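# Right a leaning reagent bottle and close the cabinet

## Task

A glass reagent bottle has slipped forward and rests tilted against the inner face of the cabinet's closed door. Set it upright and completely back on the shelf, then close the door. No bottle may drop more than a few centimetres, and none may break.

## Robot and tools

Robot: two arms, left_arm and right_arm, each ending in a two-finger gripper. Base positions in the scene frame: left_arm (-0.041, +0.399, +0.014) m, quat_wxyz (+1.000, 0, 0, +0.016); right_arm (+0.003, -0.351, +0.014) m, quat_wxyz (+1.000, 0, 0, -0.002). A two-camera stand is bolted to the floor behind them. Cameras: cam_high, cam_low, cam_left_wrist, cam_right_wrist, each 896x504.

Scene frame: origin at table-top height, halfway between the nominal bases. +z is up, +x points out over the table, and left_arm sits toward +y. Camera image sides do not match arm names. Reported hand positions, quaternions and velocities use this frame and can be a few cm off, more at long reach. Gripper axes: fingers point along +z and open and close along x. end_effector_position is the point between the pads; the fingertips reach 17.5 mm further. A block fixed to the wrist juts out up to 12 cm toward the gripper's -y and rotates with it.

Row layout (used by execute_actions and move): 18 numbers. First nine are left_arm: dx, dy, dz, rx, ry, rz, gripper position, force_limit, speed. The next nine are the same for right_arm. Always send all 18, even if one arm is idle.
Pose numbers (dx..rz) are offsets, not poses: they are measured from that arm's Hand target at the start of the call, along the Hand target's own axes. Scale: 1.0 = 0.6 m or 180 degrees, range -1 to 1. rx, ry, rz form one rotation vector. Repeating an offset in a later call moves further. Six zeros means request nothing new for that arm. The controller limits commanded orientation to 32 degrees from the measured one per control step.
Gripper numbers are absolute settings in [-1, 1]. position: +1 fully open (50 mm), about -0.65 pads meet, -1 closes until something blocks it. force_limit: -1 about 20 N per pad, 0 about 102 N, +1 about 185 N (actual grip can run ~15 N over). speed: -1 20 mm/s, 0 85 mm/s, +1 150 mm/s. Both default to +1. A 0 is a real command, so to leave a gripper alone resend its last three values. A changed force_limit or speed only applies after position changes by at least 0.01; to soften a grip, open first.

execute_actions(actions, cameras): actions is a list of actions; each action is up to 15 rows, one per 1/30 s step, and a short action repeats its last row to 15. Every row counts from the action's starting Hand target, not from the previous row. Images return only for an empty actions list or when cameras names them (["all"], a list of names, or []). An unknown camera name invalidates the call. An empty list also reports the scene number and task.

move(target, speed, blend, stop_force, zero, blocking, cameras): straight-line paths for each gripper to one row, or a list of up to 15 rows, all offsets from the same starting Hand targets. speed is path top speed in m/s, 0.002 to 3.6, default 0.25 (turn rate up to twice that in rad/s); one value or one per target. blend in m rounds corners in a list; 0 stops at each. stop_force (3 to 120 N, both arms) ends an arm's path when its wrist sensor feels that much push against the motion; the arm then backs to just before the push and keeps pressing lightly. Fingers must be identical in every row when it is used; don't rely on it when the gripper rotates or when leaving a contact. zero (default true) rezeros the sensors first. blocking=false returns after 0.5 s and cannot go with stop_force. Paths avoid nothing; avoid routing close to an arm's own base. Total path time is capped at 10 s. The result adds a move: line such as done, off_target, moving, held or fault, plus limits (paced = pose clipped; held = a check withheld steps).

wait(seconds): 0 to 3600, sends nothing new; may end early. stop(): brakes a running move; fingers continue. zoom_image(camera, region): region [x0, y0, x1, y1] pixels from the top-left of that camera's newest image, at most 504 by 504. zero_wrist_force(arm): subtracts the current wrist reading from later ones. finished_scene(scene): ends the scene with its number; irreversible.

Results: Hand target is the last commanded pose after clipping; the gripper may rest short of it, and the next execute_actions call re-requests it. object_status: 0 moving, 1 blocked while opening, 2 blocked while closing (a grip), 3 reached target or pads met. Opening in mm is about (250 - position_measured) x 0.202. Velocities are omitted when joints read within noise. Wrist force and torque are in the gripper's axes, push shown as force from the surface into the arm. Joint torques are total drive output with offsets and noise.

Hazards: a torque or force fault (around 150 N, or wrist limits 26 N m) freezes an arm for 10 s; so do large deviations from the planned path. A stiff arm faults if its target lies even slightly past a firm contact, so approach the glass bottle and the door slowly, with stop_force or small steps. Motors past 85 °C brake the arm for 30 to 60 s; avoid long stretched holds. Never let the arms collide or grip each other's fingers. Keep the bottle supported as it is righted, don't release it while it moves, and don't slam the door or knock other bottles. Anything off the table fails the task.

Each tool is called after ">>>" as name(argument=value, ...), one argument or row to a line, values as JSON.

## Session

>>> execute_actions(
  actions=[],
)

Scene clock: 0.00 s.
left_arm: end_effector_position=(+0.4637, +0.6489, +0.1321) position_measured=3 object_status=3 end_effector_quat_wxyz=(-0.259, -0.130, +0.846, -0.447) | right_arm: end_effector_position=(+0.8015, -0.5306, +0.2465) position_measured=3 object_status=3 end_effector_quat_wxyz=(+0.304, -0.159, +0.899, +0.273)
Joint positions: left_arm=[0.457 -0.752 1.096 -0.951 -2.186 -1.059] | right_arm=[2.868 -2.285 -1.16 -0.868 2.332 -2.035]
Joint velocities: within noise
Joint torques (N m): no reading
Motor temperatures (°C): left_arm=[28 28 26 35 34 32] | right_arm=[24 28 27 32 32 32]
Wrist force (N): no reading
Wrist torque (N m): no reading
Wrist force, peak (N): no reading
Hand target: left_arm +0.4637, +0.6489, +0.1321; -0.259, -0.130, +0.846, -0.447 | right_arm +0.8015, -0.5306, +0.2465; +0.304, -0.159, +0.899, +0.273
Tool commands: left_gripper/position=+1.0 left_gripper/force_limit=+1.0 left_gripper/speed=+1.0 right_gripper/position=+1.0 right_gripper/force_limit=+1.0 right_gripper/speed=+1.0

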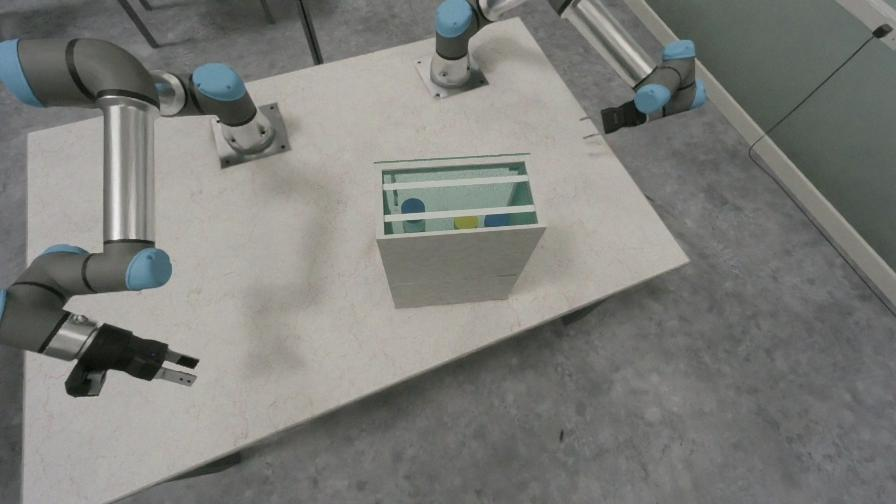

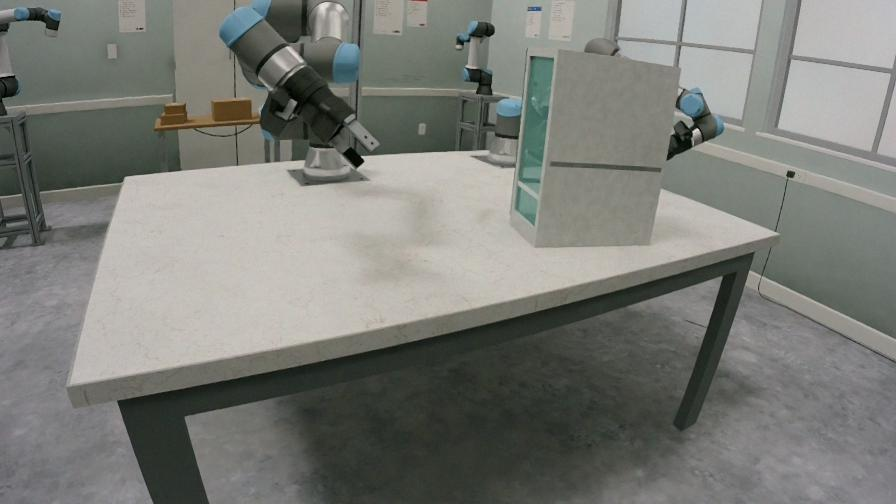

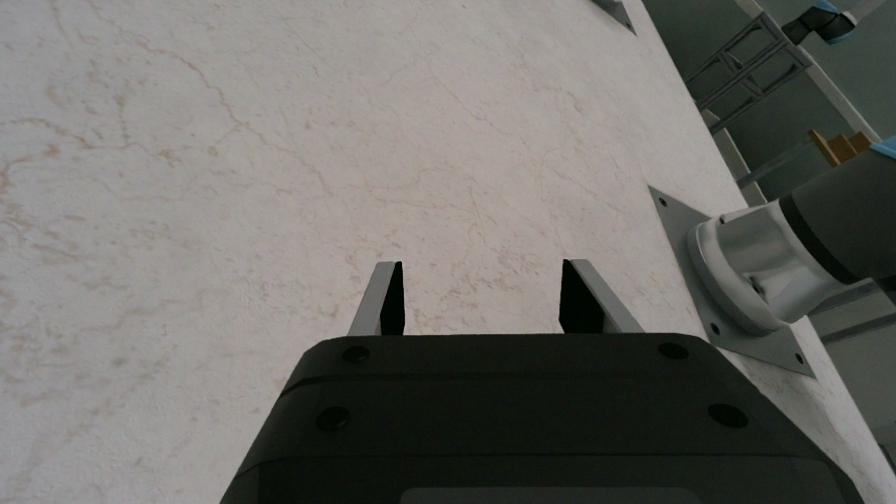

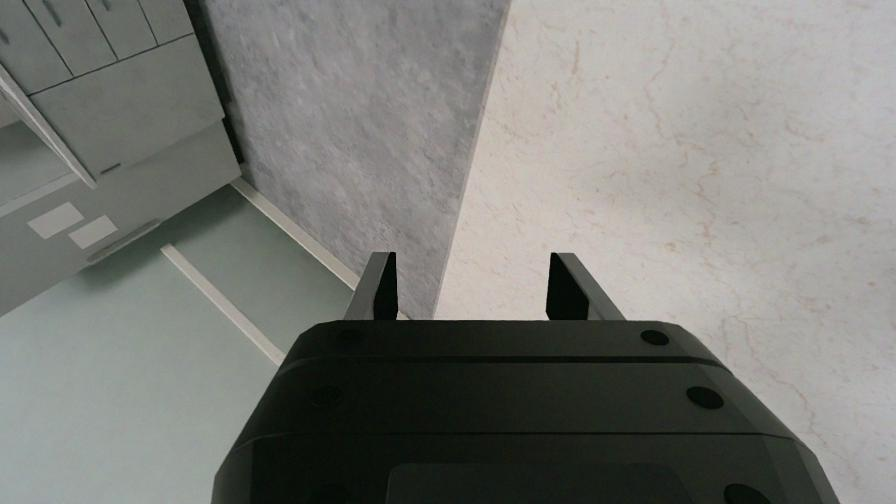

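>>> move(
  target=[
    [0.3332,-0.3815,0.0035,-0.283,-0.1988,0.0374,0.3,-0.85,-0.5,0.1124,0.2206,0.0208,-0.01,-0.0825,-0.0543,-0.62,0,0],
    [0.5395,-0.6013,0.5025,-0.0387,-0.3297,-0.1025,0.3,-0.85,-0.5,0.2247,0.4412,0.0417,-0.02,-0.165,-0.1085,-0.62,0,0],
    [0.2865,-0.817,0.7347,0.274,-0.4148,0.0496,0.3,-0.85,-0.5,0.321,0.6303,0.0595,-0.0285,-0.2357,-0.155,-0.62,0,0],
  ],
  speed=0.4,
  blend=[0.05,0.05,0],
  cameras=["all"],
)

Scene clock: 13.97 s.
left_arm: end_effector_position=(+0.4005, +0.0100, +0.3599) position_measured=107 object_status=3 end_effector_quat_wxyz=(+0.395, -0.396, +0.586, -0.586) | right_arm: end_effector_position=(+0.4999, -0.2300, +0.2498) position_measured=246 object_status=3 end_effector_quat_wxyz=(+0.653, -0.271, +0.653, +0.270)
Joint positions: left_arm=[-1.385 -1.306 2.29 -4.124 -0.602 -3.143] | right_arm=[3.38 -2.13 -2.415 1.403 2.121 -1.571]
Joint torques (N m): left_arm=[7.31 -16.16 -26.55 -4.33 -1.6 2.45] | right_arm=[11.99 15.56 -3.35 4.93 -1.17 1.45]
Wrist force (N): left_arm=[0.2 -0.2 0.0] | right_arm=[0.6 -1.0 -1.7]
Wrist torque (N m): left_arm=[-0.27 -0.05 -0.34] | right_arm=[-0.14 -0.25 -0.03]
Wrist force, peak (N): left_arm=[-0.9 2.1 0.1] | right_arm=[1.0 -1.1 -1.7]
Hand target: left_arm +0.4005, +0.0100, +0.3599; +0.395, -0.396, +0.586, -0.586 | right_arm +0.4999, -0.2300, +0.2498; +0.653, -0.271, +0.653, +0.270
Off the commanded pose: left_arm 0.000 m, 0 deg | right_arm 0.000 m, 0 deg.
move: done

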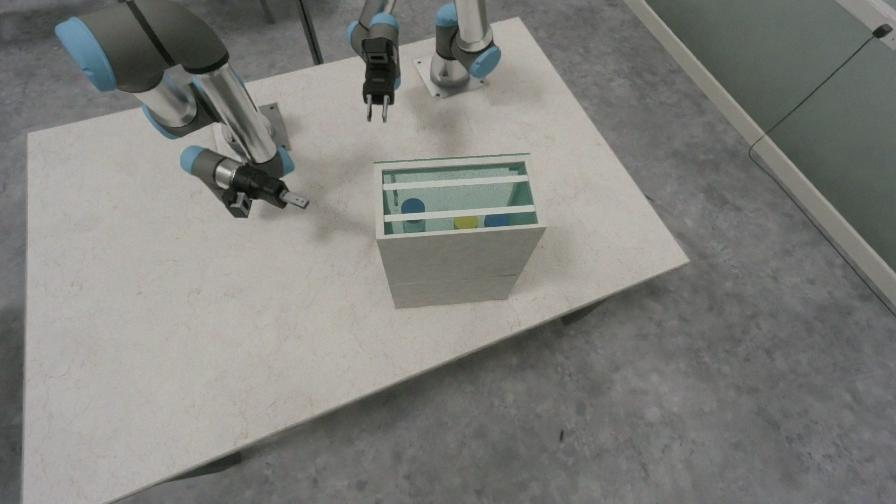

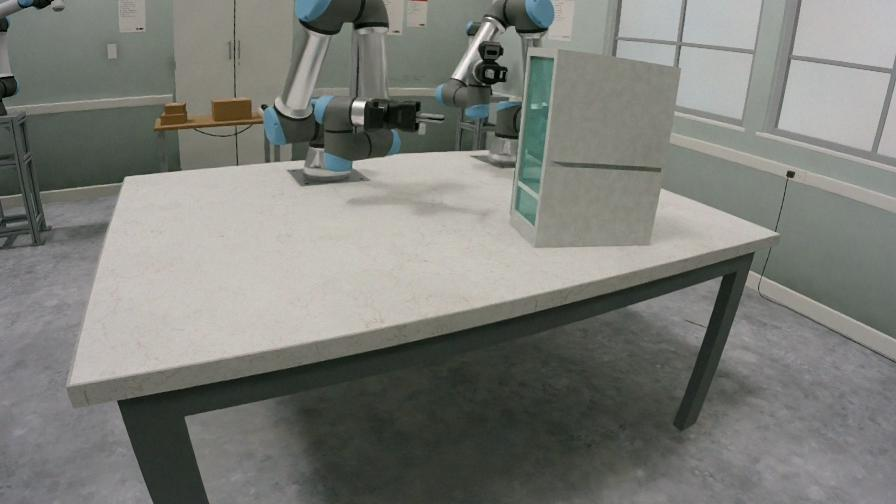

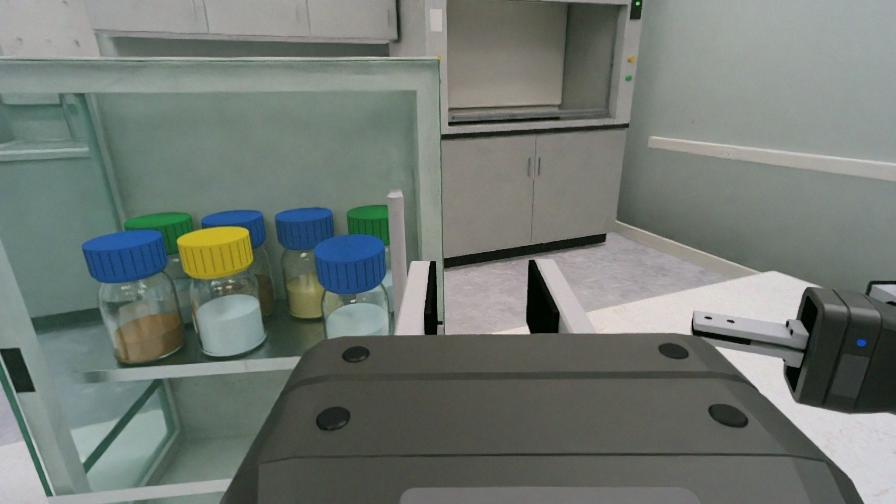

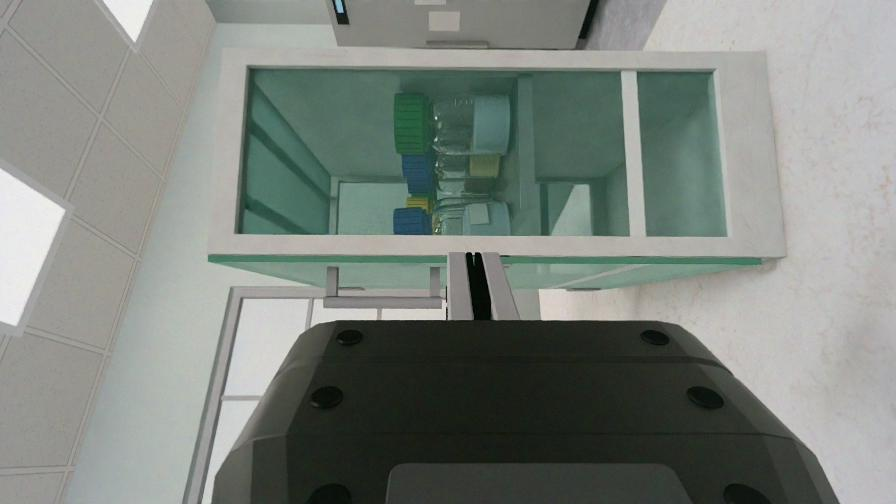

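>>> zoom_image(
  camera="cam_left_wrist",
  region=[60, 170, 460, 400],
)

>>> zoom_image(
  camera="cam_right_wrist",
  region=[200, 50, 620, 320],
)

Scaled by 1.260.

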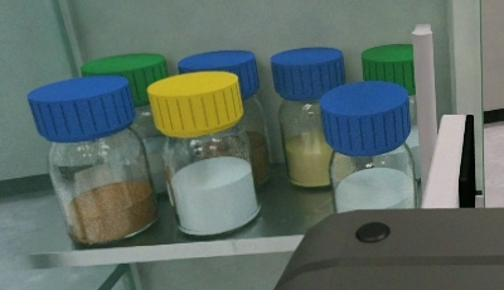

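Scaled by 1.200.

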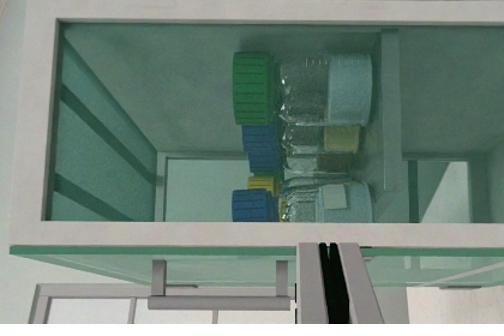

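>>> zoom_image(
  camera="cam_left_wrist",
  region=[160, 200, 280, 370],
)

>>> zoom_image(
  camera="cam_left_wrist",
  region=[290, 200, 410, 370],
)

>>> zoom_image(
  camera="cam_left_wrist",
  region=[70, 200, 200, 384],
)

Scaled by 2.965.

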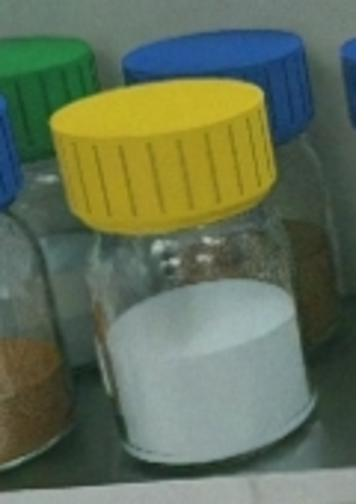

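Scaled by 2.965.

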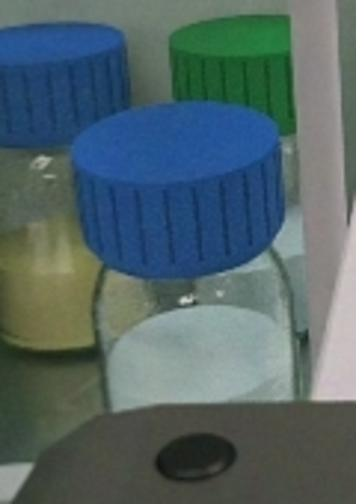

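Scaled by 2.739.

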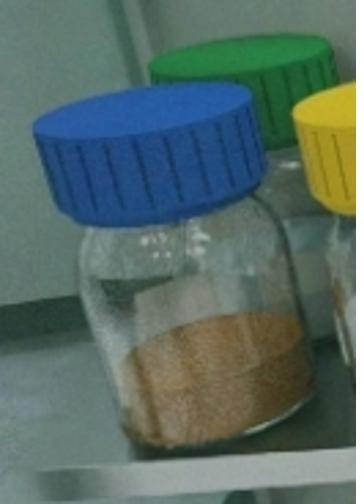

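>>> zoom_image(
  camera="cam_left_wrist",
  region=[0, 330, 330, 504],
)

>>> zoom_image(
  camera="cam_left_wrist",
  region=[0, 30, 470, 130],
)

>>> zoom_image(
  camera="cam_left_wrist",
  region=[370, 170, 470, 345],
)

Scaled by 1.527.

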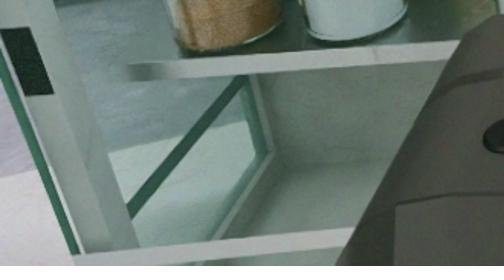

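Scaled by 1.072.

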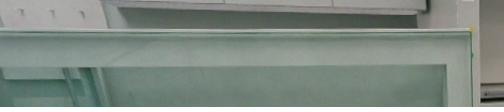

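Scaled by 2.880.

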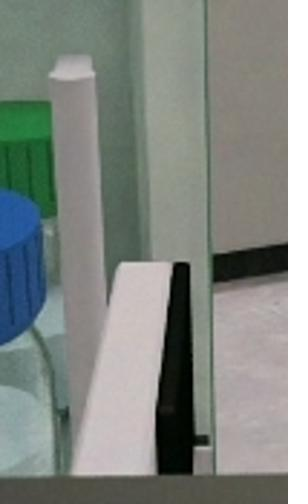

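>>> zoom_image(
  camera="cam_right_wrist",
  region=[190, 30, 330, 330],
)

>>> zoom_image(
  camera="cam_right_wrist",
  region=[680, 30, 820, 330],
)

>>> zoom_image(
  camera="cam_high",
  region=[340, 140, 560, 320],
)

Scaled by 1.680.

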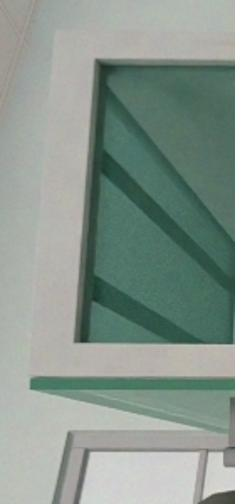

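Scaled by 1.680.

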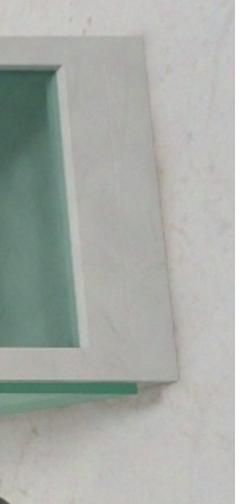

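Scaled by 2.291.

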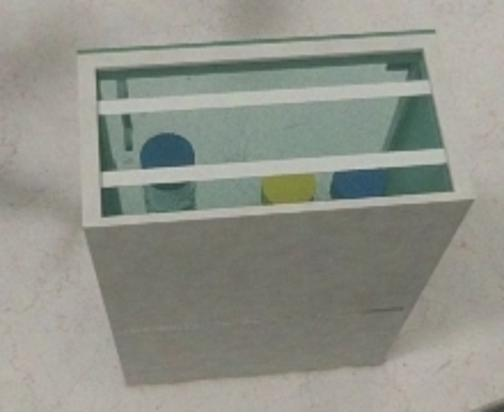

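>>> move(
  target=[-0.063,0.0498,0.167,0,-0.05,0,0.3,-0.85,-0.5,0.0997,0.095,0.2143,-0.0667,0,0,-0.62,0,0],
  speed=0.2,
  cameras=["all"],
)

Scene clock: 29.10 s.
left_arm: end_effector_position=(+0.5074, +0.0075, +0.3300) position_measured=107 object_status=3 end_effector_quat_wxyz=(+0.440, -0.440, +0.554, -0.553) | right_arm: end_effector_position=(+0.5505, -0.0989, +0.1900) position_measured=246 object_status=3 end_effector_quat_wxyz=(+0.621, -0.337, +0.622, +0.337)
Joint positions: left_arm=[-1.18 -1.08 2.04 -4.1 -0.649 -3.142] | right_arm=[3.564 -2.367 -2.135 1.36 2.147 -1.571]
Joint torques (N m): left_arm=[6.24 -26.89 -27.39 1.38 -1.65 2.42] | right_arm=[11.82 26.33 17.61 -0.33 1.35 1.42]
Wrist force (N): left_arm=[0.1 0.2 -0.2] | right_arm=[0.6 -1.2 -2.0]
Wrist torque (N m): left_arm=[-0.22 -0.04 -0.33] | right_arm=[-0.18 -0.25 -0.06]
Wrist force, peak (N): left_arm=[0.6 -0.3 -1.1] | right_arm=[0.3 -1.1 -2.9]
Hand target: left_arm +0.5075, +0.0075, +0.3299; +0.440, -0.440, +0.554, -0.553 | right_arm +0.5506, -0.0988, +0.1900; +0.621, -0.337, +0.622, +0.337
Off the commanded pose: left_arm 0.000 m, 0 deg | right_arm 0.000 m, 0 deg.
move: done

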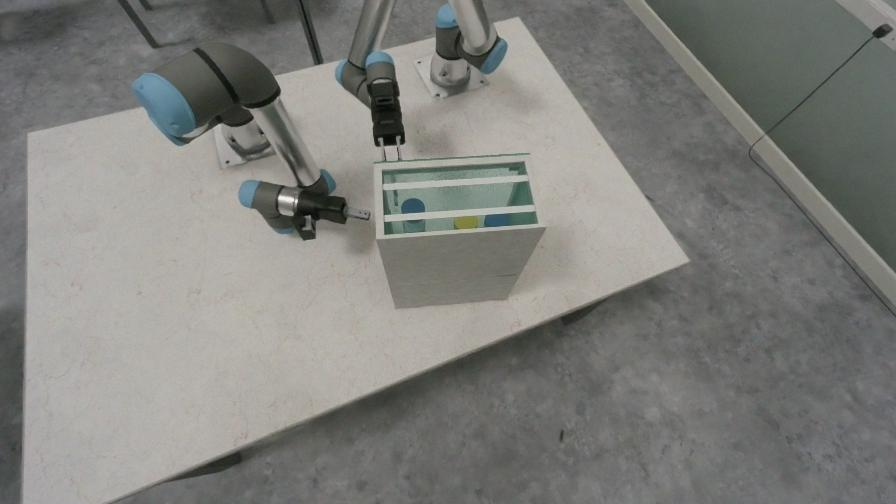

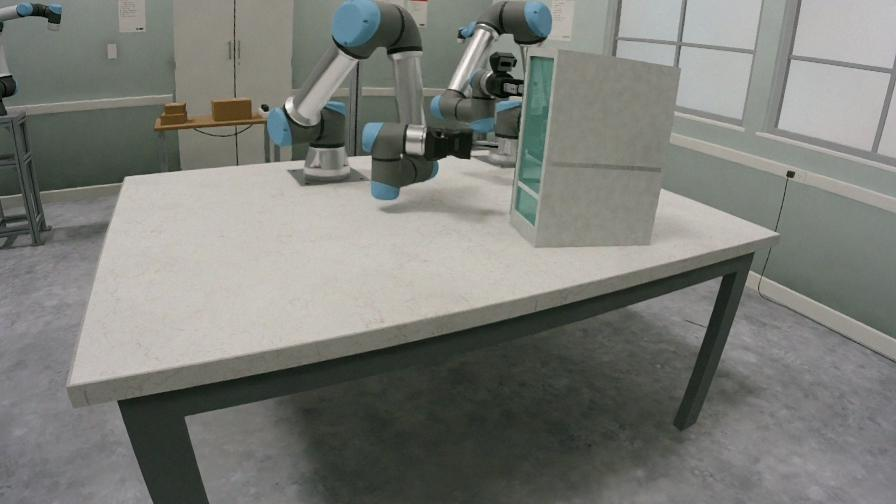

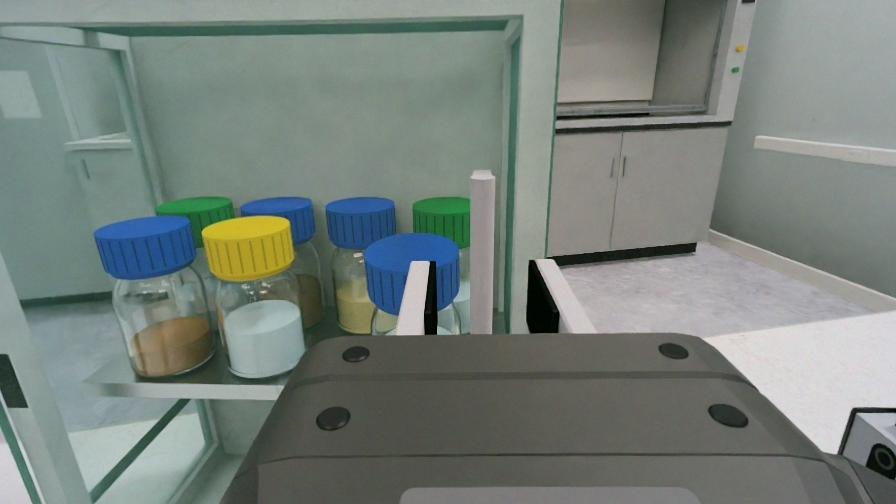

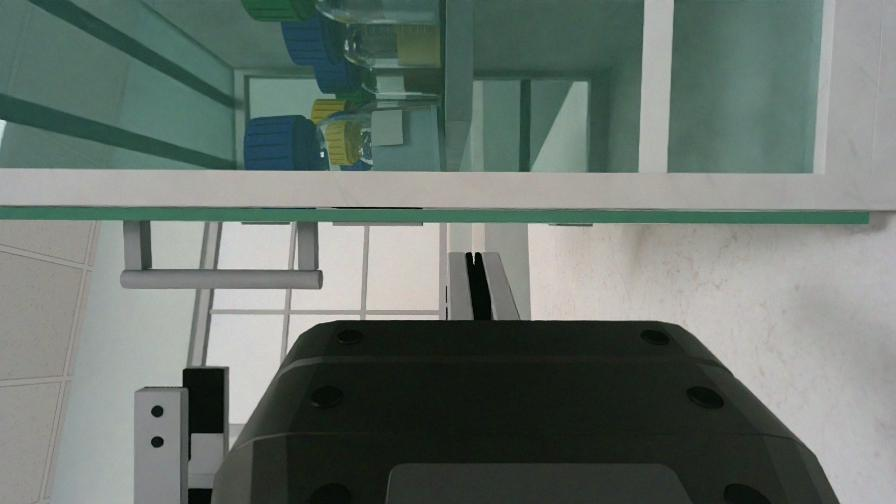

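>>> move(
  target=[0.00583,0,0.1,0,0,0,0.3,-0.85,-0.5,0,0,0,0,0,0,-0.62,0,0],
  speed=0.1,
  stop_force=10,
  cameras=["cam_left_wrist","cam_right_wrist"],
)

Scene clock: 34.07 s.
left_arm: end_effector_position=(+0.5652, -0.0094, +0.3299) position_measured=107 object_status=3 end_effector_quat_wxyz=(+0.440, -0.440, +0.554, -0.553) | right_arm: end_effector_position=(+0.5506, -0.0988, +0.1900) position_measured=246 object_status=3 end_effector_quat_wxyz=(+0.621, -0.337, +0.622, +0.337)
Joint positions: left_arm=[-1.084 -0.997 1.881 -4.024 -0.746 -3.142] | right_arm=[3.564 -2.367 -2.134 1.36 2.147 -1.571]
Joint torques (N m): left_arm=[7.04 -31.6 -28.8 1.08 -1.5 -1.62] | right_arm=[10.98 25.16 17.42 -0.53 1.36 1.38]
Wrist force (N): left_arm=[0.1 0.3 -0.2] | right_arm=[0.6 -0.9 -1.8]
Wrist torque (N m): left_arm=[-0.18 -0.04 -0.33] | right_arm=[-0.15 -0.25 -0.06]
Wrist force, peak (N): left_arm=[0.1 0.4 -1.0] | right_arm=[0.6 -1.3 -2.1]
Hand target: left_arm +0.5652, -0.0094, +0.3299; +0.440, -0.440, +0.554, -0.553 | right_arm +0.5506, -0.0988, +0.1900; +0.621, -0.337, +0.622, +0.337
Off the commanded pose: left_arm 0.000 m, 0 deg | right_arm 0.000 m, 0 deg.
move: done

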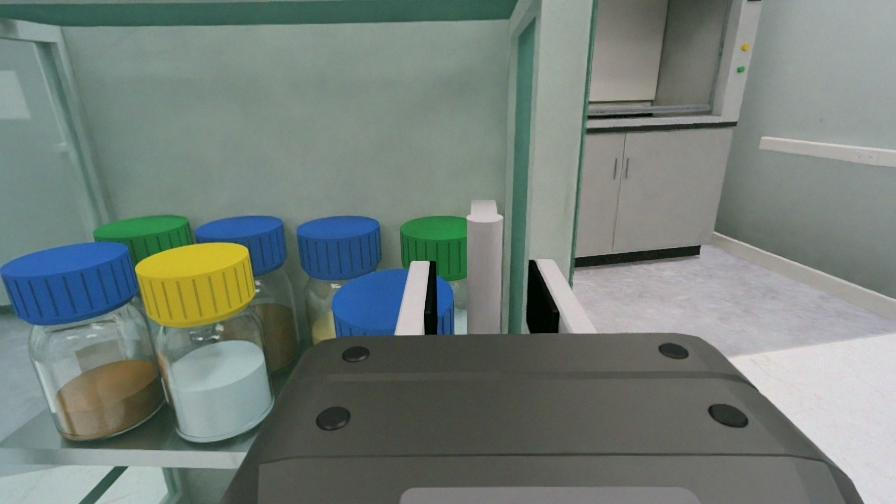

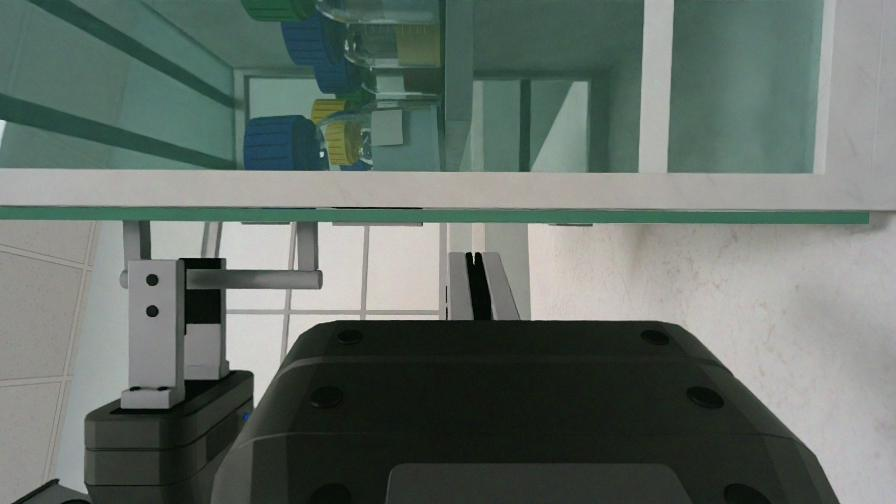

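>>> move(
  target=[
    [0,0,0.0083,0,0,0,0.3,-0.85,-0.5,0,0,0,0,0,0,-0.62,0,0],
    [0,0,0.0083,0,0,0,-1,-0.85,-0.5,0,0,0,0,0,0,-0.62,0,0],
  ],
  speed=0.05,
  cameras=["cam_left_wrist"],
)

Scene clock: 35.60 s.
left_arm: end_effector_position=(+0.5701, -0.0105, +0.3299) position_measured=203 object_status=2 end_effector_quat_wxyz=(+0.440, -0.440, +0.554, -0.553) | right_arm: end_effector_position=(+0.5506, -0.0988, +0.1900) position_measured=246 object_status=3 end_effector_quat_wxyz=(+0.621, -0.337, +0.622, +0.337)
Joint positions: left_arm=[-1.076 -0.99 1.867 -4.018 -0.754 -3.142] | right_arm=[3.564 -2.367 -2.134 1.36 2.147 -1.571]
Joint torques (N m): left_arm=[2.6 -32.54 -28.39 1.01 -1.69 -1.34] | right_arm=[10.78 25.16 17.81 -0.44 1.31 1.35]
Wrist force (N): left_arm=[-2.2 -0.3 -0.8] | right_arm=[0.6 -0.7 -2.1]
Wrist torque (N m): left_arm=[-0.25 -0.04 -0.32] | right_arm=[-0.11 -0.25 -0.05]
Wrist force, peak (N): left_arm=[-2.5 -0.1 -0.5] | right_arm=[0.5 -1.1 -2.2]
Hand target: left_arm +0.5701, -0.0106, +0.3299; +0.440, -0.440, +0.554, -0.553 | right_arm +0.5506, -0.0988, +0.1900; +0.621, -0.337, +0.622, +0.337
Off the commanded pose: left_arm 0.000 m, 0 deg | right_arm 0.000 m, 0 deg.
move: done

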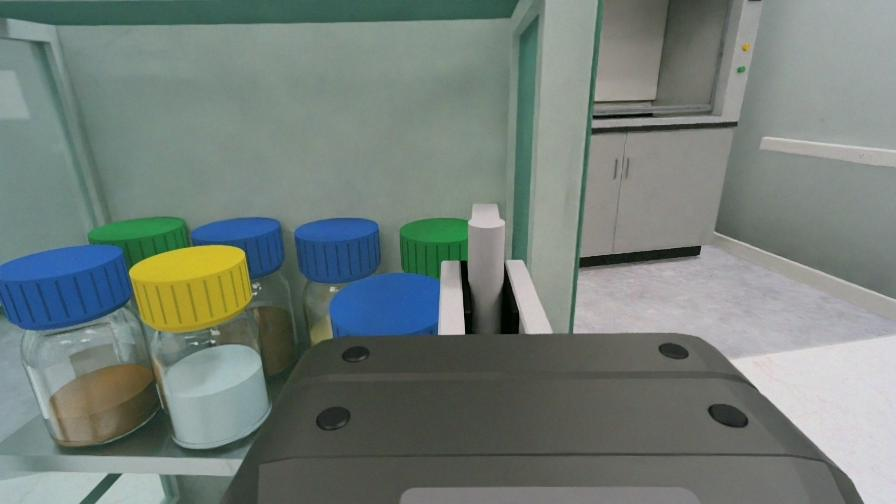

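>>> move(
  target=[0,0,0,0,0,0,-1,-0.85,-0.5,0,0.0312,0.088,0,0,0,-0.62,0,0],
  speed=0.12,
  cameras=["cam_right_wrist"],
)

>>> move(
  target=[0,0,0,0,0,0,-1,-0.85,-0.5,0,-0.0471,0.0167,0,0,0,-0.62,0,0],
  speed=0.015,
  stop_force=4,
  cameras=["cam_right_wrist"],
)

Scene clock: 37.97 s.
left_arm: end_effector_position=(+0.5701, -0.0106, +0.3299) position_measured=203 object_status=2 end_effector_quat_wxyz=(+0.440, -0.440, +0.554, -0.553) | right_arm: end_effector_position=(+0.5636, -0.0445, +0.1900) position_measured=246 object_status=3 end_effector_quat_wxyz=(+0.621, -0.337, +0.622, +0.337)
Joint positions: left_arm=[-1.076 -0.99 1.867 -4.018 -0.754 -3.142] | right_arm=[3.671 -2.381 -2.073 1.313 2.04 -1.571]
Joint torques (N m): left_arm=[-6.73 -32.3 -30.03 0.41 -1.71 -0.13] | right_arm=[10.97 27.36 17.27 -0.63 -1.44 -0.27]
Wrist force (N): left_arm=[-2.4 0.0 -0.7] | right_arm=[0.6 -0.9 -2.0]
Wrist torque (N m): left_arm=[-0.21 0.00 -0.33] | right_arm=[-0.14 -0.24 -0.06]
Wrist force, peak (N): left_arm=[-2.4 0.2 -0.9] | right_arm=[0.6 -1.4 -2.8]
Hand target: left_arm +0.5701, -0.0106, +0.3299; +0.440, -0.440, +0.554, -0.553 | right_arm +0.5637, -0.0443, +0.1900; +0.621, -0.337, +0.622, +0.337
Off the commanded pose: left_arm 0.000 m, 0 deg | right_arm 0.000 m, 0 deg.
move: done

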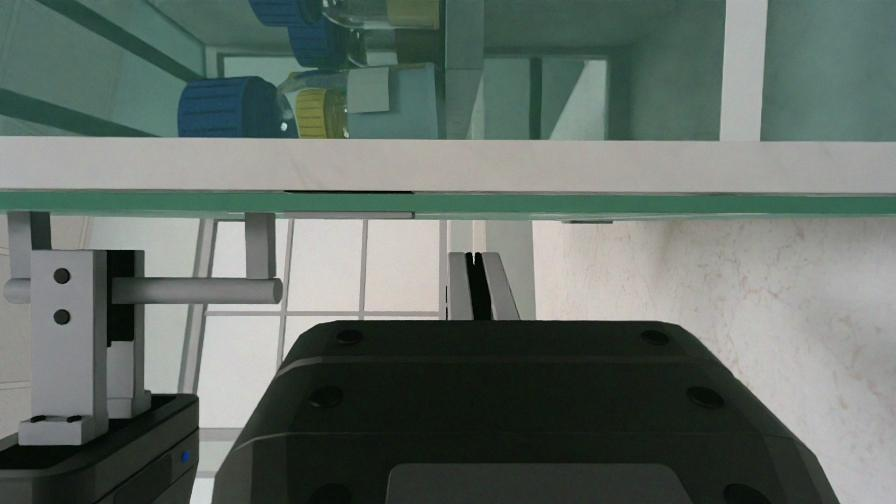

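Scene clock: 40.13 s.
left_arm: end_effector_position=(+0.5701, -0.0106, +0.3299) position_measured=203 object_status=2 end_effector_quat_wxyz=(+0.440, -0.440, +0.554, -0.553) | right_arm: end_effector_position=(+0.5759, -0.0472, +0.1900) position_measured=246 object_status=3 end_effector_quat_wxyz=(+0.621, -0.337, +0.622, +0.337)
Joint positions: left_arm=[-1.076 -0.99 1.867 -4.018 -0.754 -3.142] | right_arm=[3.65 -2.39 -2.04 1.288 2.06 -1.571]
Joint torques (N m): left_arm=[-8.03 -37.54 -14.52 -0.55 -1.63 1.01] | right_arm=[12.2 57.34 0.03 4.93 0.65 -0.55]
Wrist force (N): left_arm=[-3.2 -0.7 -0.2] | right_arm=[0.6 0.2 -3.0]
Wrist torque (N m): left_arm=[-0.24 -0.06 -0.33] | right_arm=[-0.13 -0.21 -0.04]
Wrist force, peak (N): left_arm=[-1.8 -0.6 14.1] | right_arm=[1.4 13.4 -10.0]
Hand target: left_arm +0.5701, -0.0106, +0.3299; +0.440, -0.440, +0.554, -0.553 | right_arm +0.5759, -0.0472, +0.1900; +0.621, -0.337, +0.622, +0.337 (not the last commanded pose)
Off the commanded pose: left_arm 0.000 m, 0 deg | right_arm 0.017 m, 0 deg.
move: contact (right_arm)

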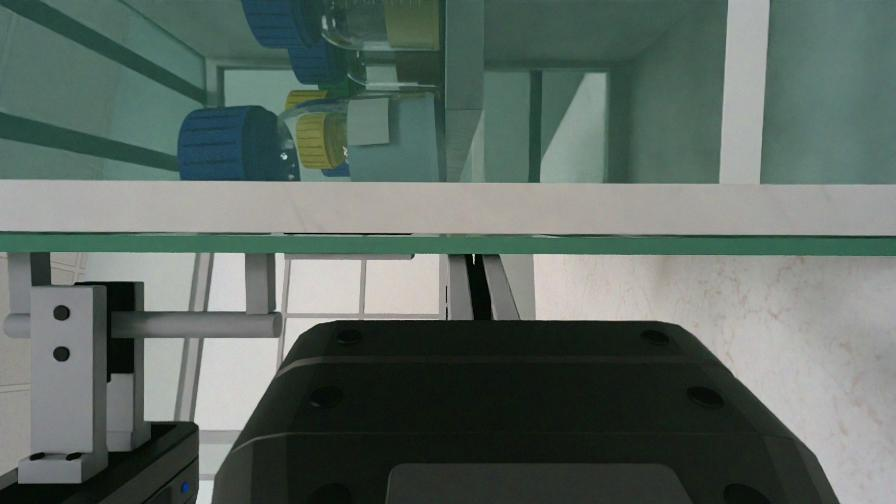

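>>> move(
  target=[
    [0,0,0,0,0,0,-1,-0.85,-0.5,0,-0.0112,-0.095,0,0,0,-0.62,0,0],
    [-0.00744,0,-0.03158,0,0.0222,0,-1,-0.85,-0.5,0,-0.0112,-0.095,0,0,0,-0.62,0,0],
  ],
  speed=[0.12,0.04],
  blend=[0.003,0],
  cameras=["cam_left_wrist"],
)

Scene clock: 43.30 s.
left_arm: end_effector_position=(+0.5527, -0.0020, +0.3299) position_measured=203 object_status=2 end_effector_quat_wxyz=(+0.421, -0.421, +0.569, -0.568) | right_arm: end_effector_position=(+0.5504, -0.0987, +0.1900) position_measured=246 object_status=3 end_effector_quat_wxyz=(+0.621, -0.337, +0.622, +0.337)
Joint positions: left_arm=[-1.072 -1.034 1.952 -4.059 -0.828 -3.142] | right_arm=[3.564 -2.367 -2.135 1.36 2.146 -1.571]
Joint torques (N m): left_arm=[10.12 -54.48 -3.8 -4.97 -0.86 2.44] | right_arm=[-11.6 54.51 -2.66 4.77 1.35 1.09]
Wrist force (N): left_arm=[3.3 -0.7 -0.6] | right_arm=[0.3 -0.7 -2.2]
Wrist torque (N m): left_arm=[-0.24 -0.06 -0.32] | right_arm=[-0.11 -0.20 -0.05]
Wrist force, peak (N): left_arm=[-3.9 -4.5 10.1] | right_arm=[0.2 -0.8 -3.4]
Hand target: left_arm +0.5526, -0.0019, +0.3299; +0.420, -0.421, +0.569, -0.568 | right_arm +0.5504, -0.0987, +0.1900; +0.621, -0.337, +0.622, +0.337
Off the commanded pose: left_arm 0.000 m, 0 deg | right_arm 0.000 m, 0 deg.
move: done

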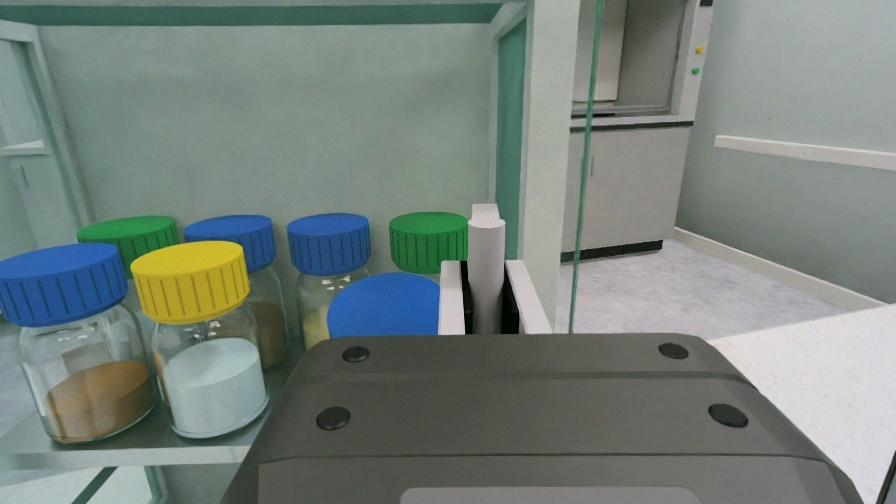

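>>> move(
  target=[
    [-0.00875,0,-0.0394,0,0.0278,0,-1,-0.85,-0.5,0,0,0,0,0,0,-0.62,0,0],
    [-0.01853,0,-0.07022,0,0.05,0,-1,-0.85,-0.5,0,0,0,0,0,0,-0.62,0,0],
  ],
  speed=0.04,
  blend=[0.003,0],
  cameras=["cam_left_wrist","cam_right_wrist"],
)

Scene clock: 46.37 s.
left_arm: end_effector_position=(+0.5156, +0.0210, +0.3299) position_measured=203 object_status=2 end_effector_quat_wxyz=(+0.375, -0.375, +0.600, -0.599) | right_arm: end_effector_position=(+0.5504, -0.0987, +0.1900) position_measured=246 object_status=3 end_effector_quat_wxyz=(+0.621, -0.337, +0.622, +0.337)
Joint positions: left_arm=[-1.042 -1.124 2.122 -4.139 -1.014 -3.142] | right_arm=[3.564 -2.367 -2.135 1.36 2.146 -1.571]
Joint torques (N m): left_arm=[11.72 -49.65 -3.89 -5.52 -0.12 2.46] | right_arm=[-12.02 53.84 -2.39 4.82 1.21 1.03]
Wrist force (N): left_arm=[6.8 1.2 -2.2] | right_arm=[0.1 -0.6 -2.5]
Wrist torque (N m): left_arm=[-0.20 -0.09 -0.33] | right_arm=[-0.09 -0.18 -0.06]
Wrist force, peak (N): left_arm=[9.2 -0.5 -2.1] | right_arm=[-0.1 -0.7 -2.7]
Hand target: left_arm +0.5156, +0.0210, +0.3299; +0.375, -0.375, +0.600, -0.599 | right_arm +0.5504, -0.0987, +0.1900; +0.621, -0.337, +0.622, +0.337
Off the commanded pose: left_arm 0.000 m, 0 deg | right_arm 0.000 m, 0 deg.
move: done

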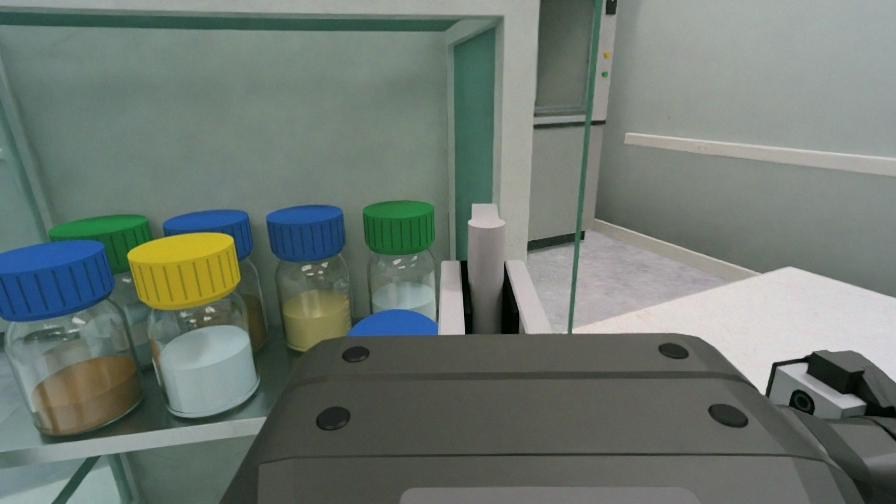

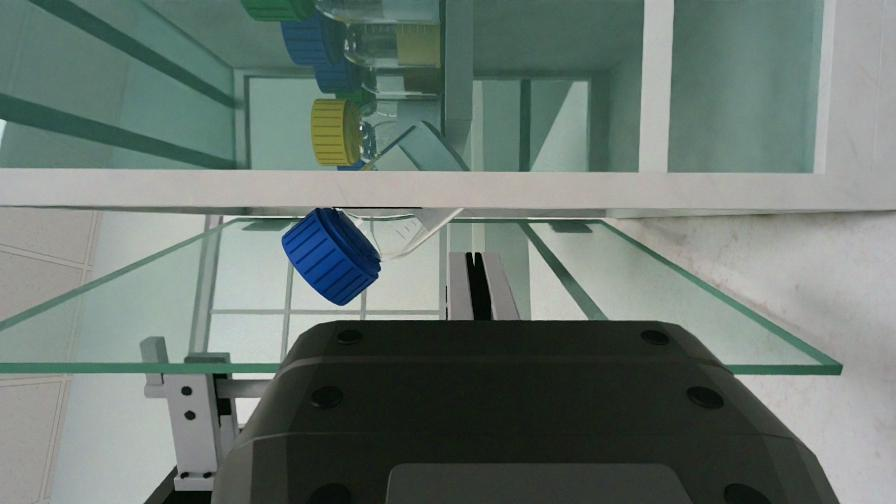

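>>> zoom_image(
  camera="cam_right_wrist",
  region=[260, 80, 540, 330],
)

Scaled by 1.800.

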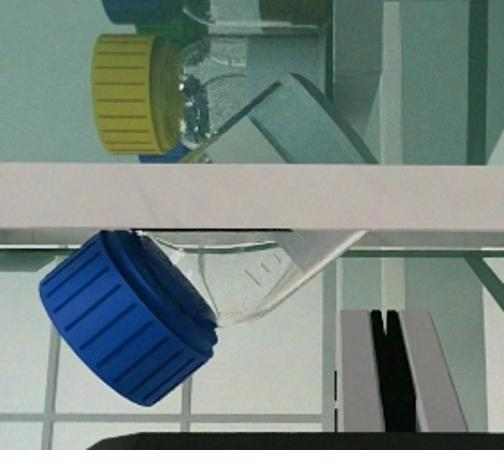

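>>> move(
  target=[0.0005,0,0,0,0,0,-1,-0.85,-0.5,0.0133,0.0245,-0.0122,-0.0361,0,0,-0.62,0,0],
  speed=0.06,
)

>>> move(
  target=[0,0,0,0,0,0,-1,-0.85,-0.5,0,0,0.1,0,0,0,-0.62,0,0],
  speed=0.08,
  stop_force=8,
  cameras=["cam_right_wrist","cam_left_wrist"],
)

Scene clock: 50.63 s.
left_arm: end_effector_position=(+0.5154, +0.0207, +0.3300) position_measured=203 object_status=2 end_effector_quat_wxyz=(+0.375, -0.375, +0.600, -0.600) | right_arm: end_effector_position=(+0.5341, -0.0968, +0.1820) position_measured=246 object_status=3 end_effector_quat_wxyz=(+0.601, -0.372, +0.601, +0.372)
Joint positions: left_arm=[-1.043 -1.124 2.122 -4.139 -1.014 -3.142] | right_arm=[3.525 -2.394 -2.106 1.358 2.298 -1.571]
Joint torques (N m): left_arm=[-7.4 -27.21 -29.07 -0.31 1.57 2.3] | right_arm=[-11.67 26.81 17.15 -0.67 1.17 -0.31]
Wrist force (N): left_arm=[-0.4 4.3 -1.4] | right_arm=[0.2 -0.6 -2.4]
Wrist torque (N m): left_arm=[-0.15 -0.08 -0.33] | right_arm=[-0.08 -0.19 -0.05]
Wrist force, peak (N): left_arm=[7.0 1.4 -2.2] | right_arm=[-0.2 -1.0 -2.7]
Hand target: left_arm +0.5154, +0.0207, +0.3299; +0.375, -0.375, +0.600, -0.599 | right_arm +0.5341, -0.0968, +0.1820; +0.601, -0.372, +0.601, +0.372
Off the commanded pose: left_arm 0.000 m, 0 deg | right_arm 0.000 m, 0 deg.
move: done

Scene clock: 52.57 s.
left_arm: end_effector_position=(+0.5154, +0.0207, +0.3299) position_measured=203 object_status=2 end_effector_quat_wxyz=(+0.375, -0.375, +0.600, -0.599) | right_arm: end_effector_position=(+0.5609, -0.0431, +0.1820) position_measured=246 object_status=3 end_effector_quat_wxyz=(+0.601, -0.372, +0.601, +0.372)
Joint positions: left_arm=[-1.043 -1.124 2.122 -4.139 -1.014 -3.142] | right_arm=[3.617 -2.416 -2.01 1.284 2.207 -1.571]
Joint torques (N m): left_arm=[-7.36 -26.16 -27.37 -0.13 -0.06 2.41] | right_arm=[12.26 28.64 19.3 -0.52 -1.13 -0.67]
Wrist force (N): left_arm=[-0.2 3.5 -1.4] | right_arm=[0.3 -0.6 -2.6]
Wrist torque (N m): left_arm=[-0.17 -0.15 -0.32] | right_arm=[-0.08 -0.20 -0.05]
Wrist force, peak (N): left_arm=[-0.3 4.3 -1.4] | right_arm=[0.2 -1.0 -3.2]
Hand target: left_arm +0.5154, +0.0207, +0.3299; +0.375, -0.375, +0.600, -0.599 | right_arm +0.5609, -0.0431, +0.1820; +0.601, -0.372, +0.601, +0.372
Off the commanded pose: left_arm 0.000 m, 0 deg | right_arm 0.000 m, 0 deg.
move: done
Images, in order (width x height): cam_left_wrist 896x504, cam_right_wrist 896x504.

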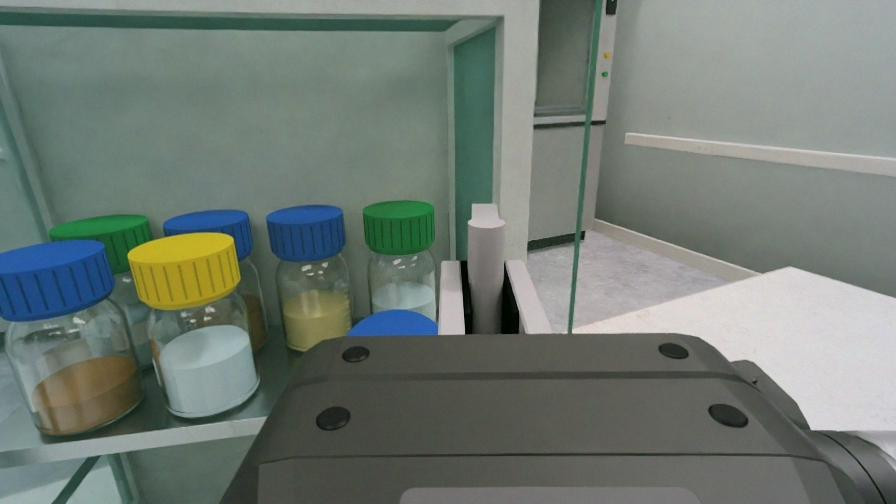

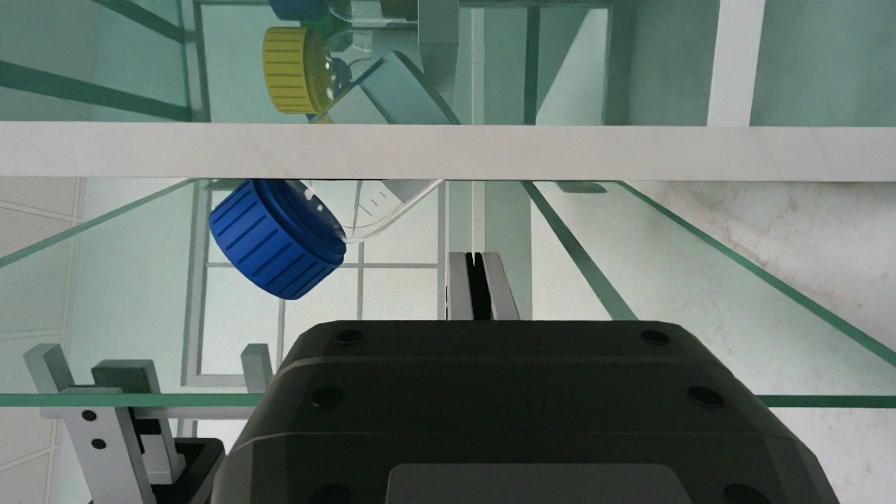

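>>> move(
  target=[0,0,0,0,0,0,-1,-0.85,-0.5,0,0,0.1137,0,0,0,-0.62,0,0],
  speed=0.06,
  stop_force=7,
  cameras=["cam_right_wrist"],
)

Scene clock: 55.27 s.
left_arm: end_effector_position=(+0.5154, +0.0207, +0.3299) position_measured=203 object_status=2 end_effector_quat_wxyz=(+0.375, -0.375, +0.600, -0.599) | right_arm: end_effector_position=(+0.5914, +0.0179, +0.1820) position_measured=246 object_status=3 end_effector_quat_wxyz=(+0.601, -0.372, +0.601, +0.372)
Joint positions: left_arm=[-1.043 -1.124 2.122 -4.139 -1.014 -3.142] | right_arm=[3.701 -2.454 -1.878 1.19 2.122 -1.571]
Joint torques (N m): left_arm=[-7.69 -26.78 -25.82 -0.22 -1.27 2.2] | right_arm=[12.27 32.04 21.35 -0.36 -1.2 0.57]
Wrist force (N): left_arm=[-0.2 3.4 -1.6] | right_arm=[0.2 -0.6 -2.6]
Wrist torque (N m): left_arm=[-0.18 -0.16 -0.32] | right_arm=[-0.07 -0.20 -0.02]
Wrist force, peak (N): left_arm=[-0.2 3.9 -1.3] | right_arm=[0.2 -0.5 -3.0]
Hand target: left_arm +0.5154, +0.0207, +0.3299; +0.375, -0.375, +0.600, -0.599 | right_arm +0.5914, +0.0179, +0.1820; +0.601, -0.372, +0.601, +0.372
Off the commanded pose: left_arm 0.000 m, 0 deg | right_arm 0.000 m, 0 deg.
move: done

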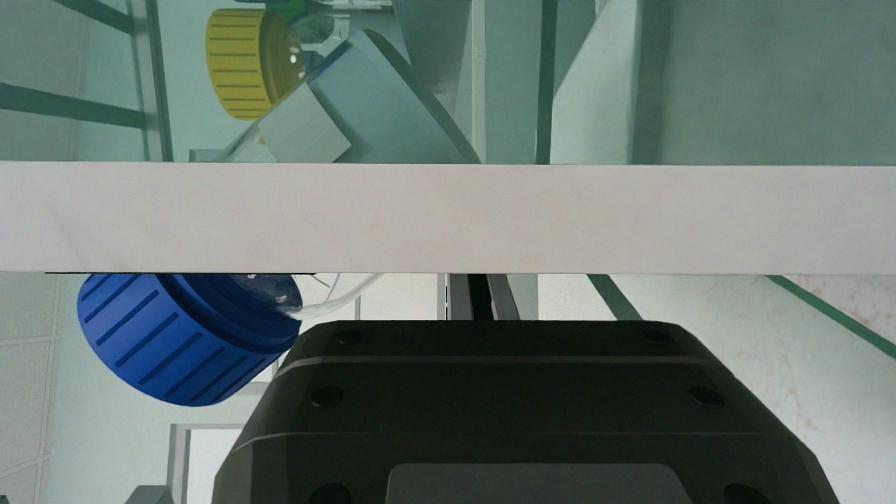

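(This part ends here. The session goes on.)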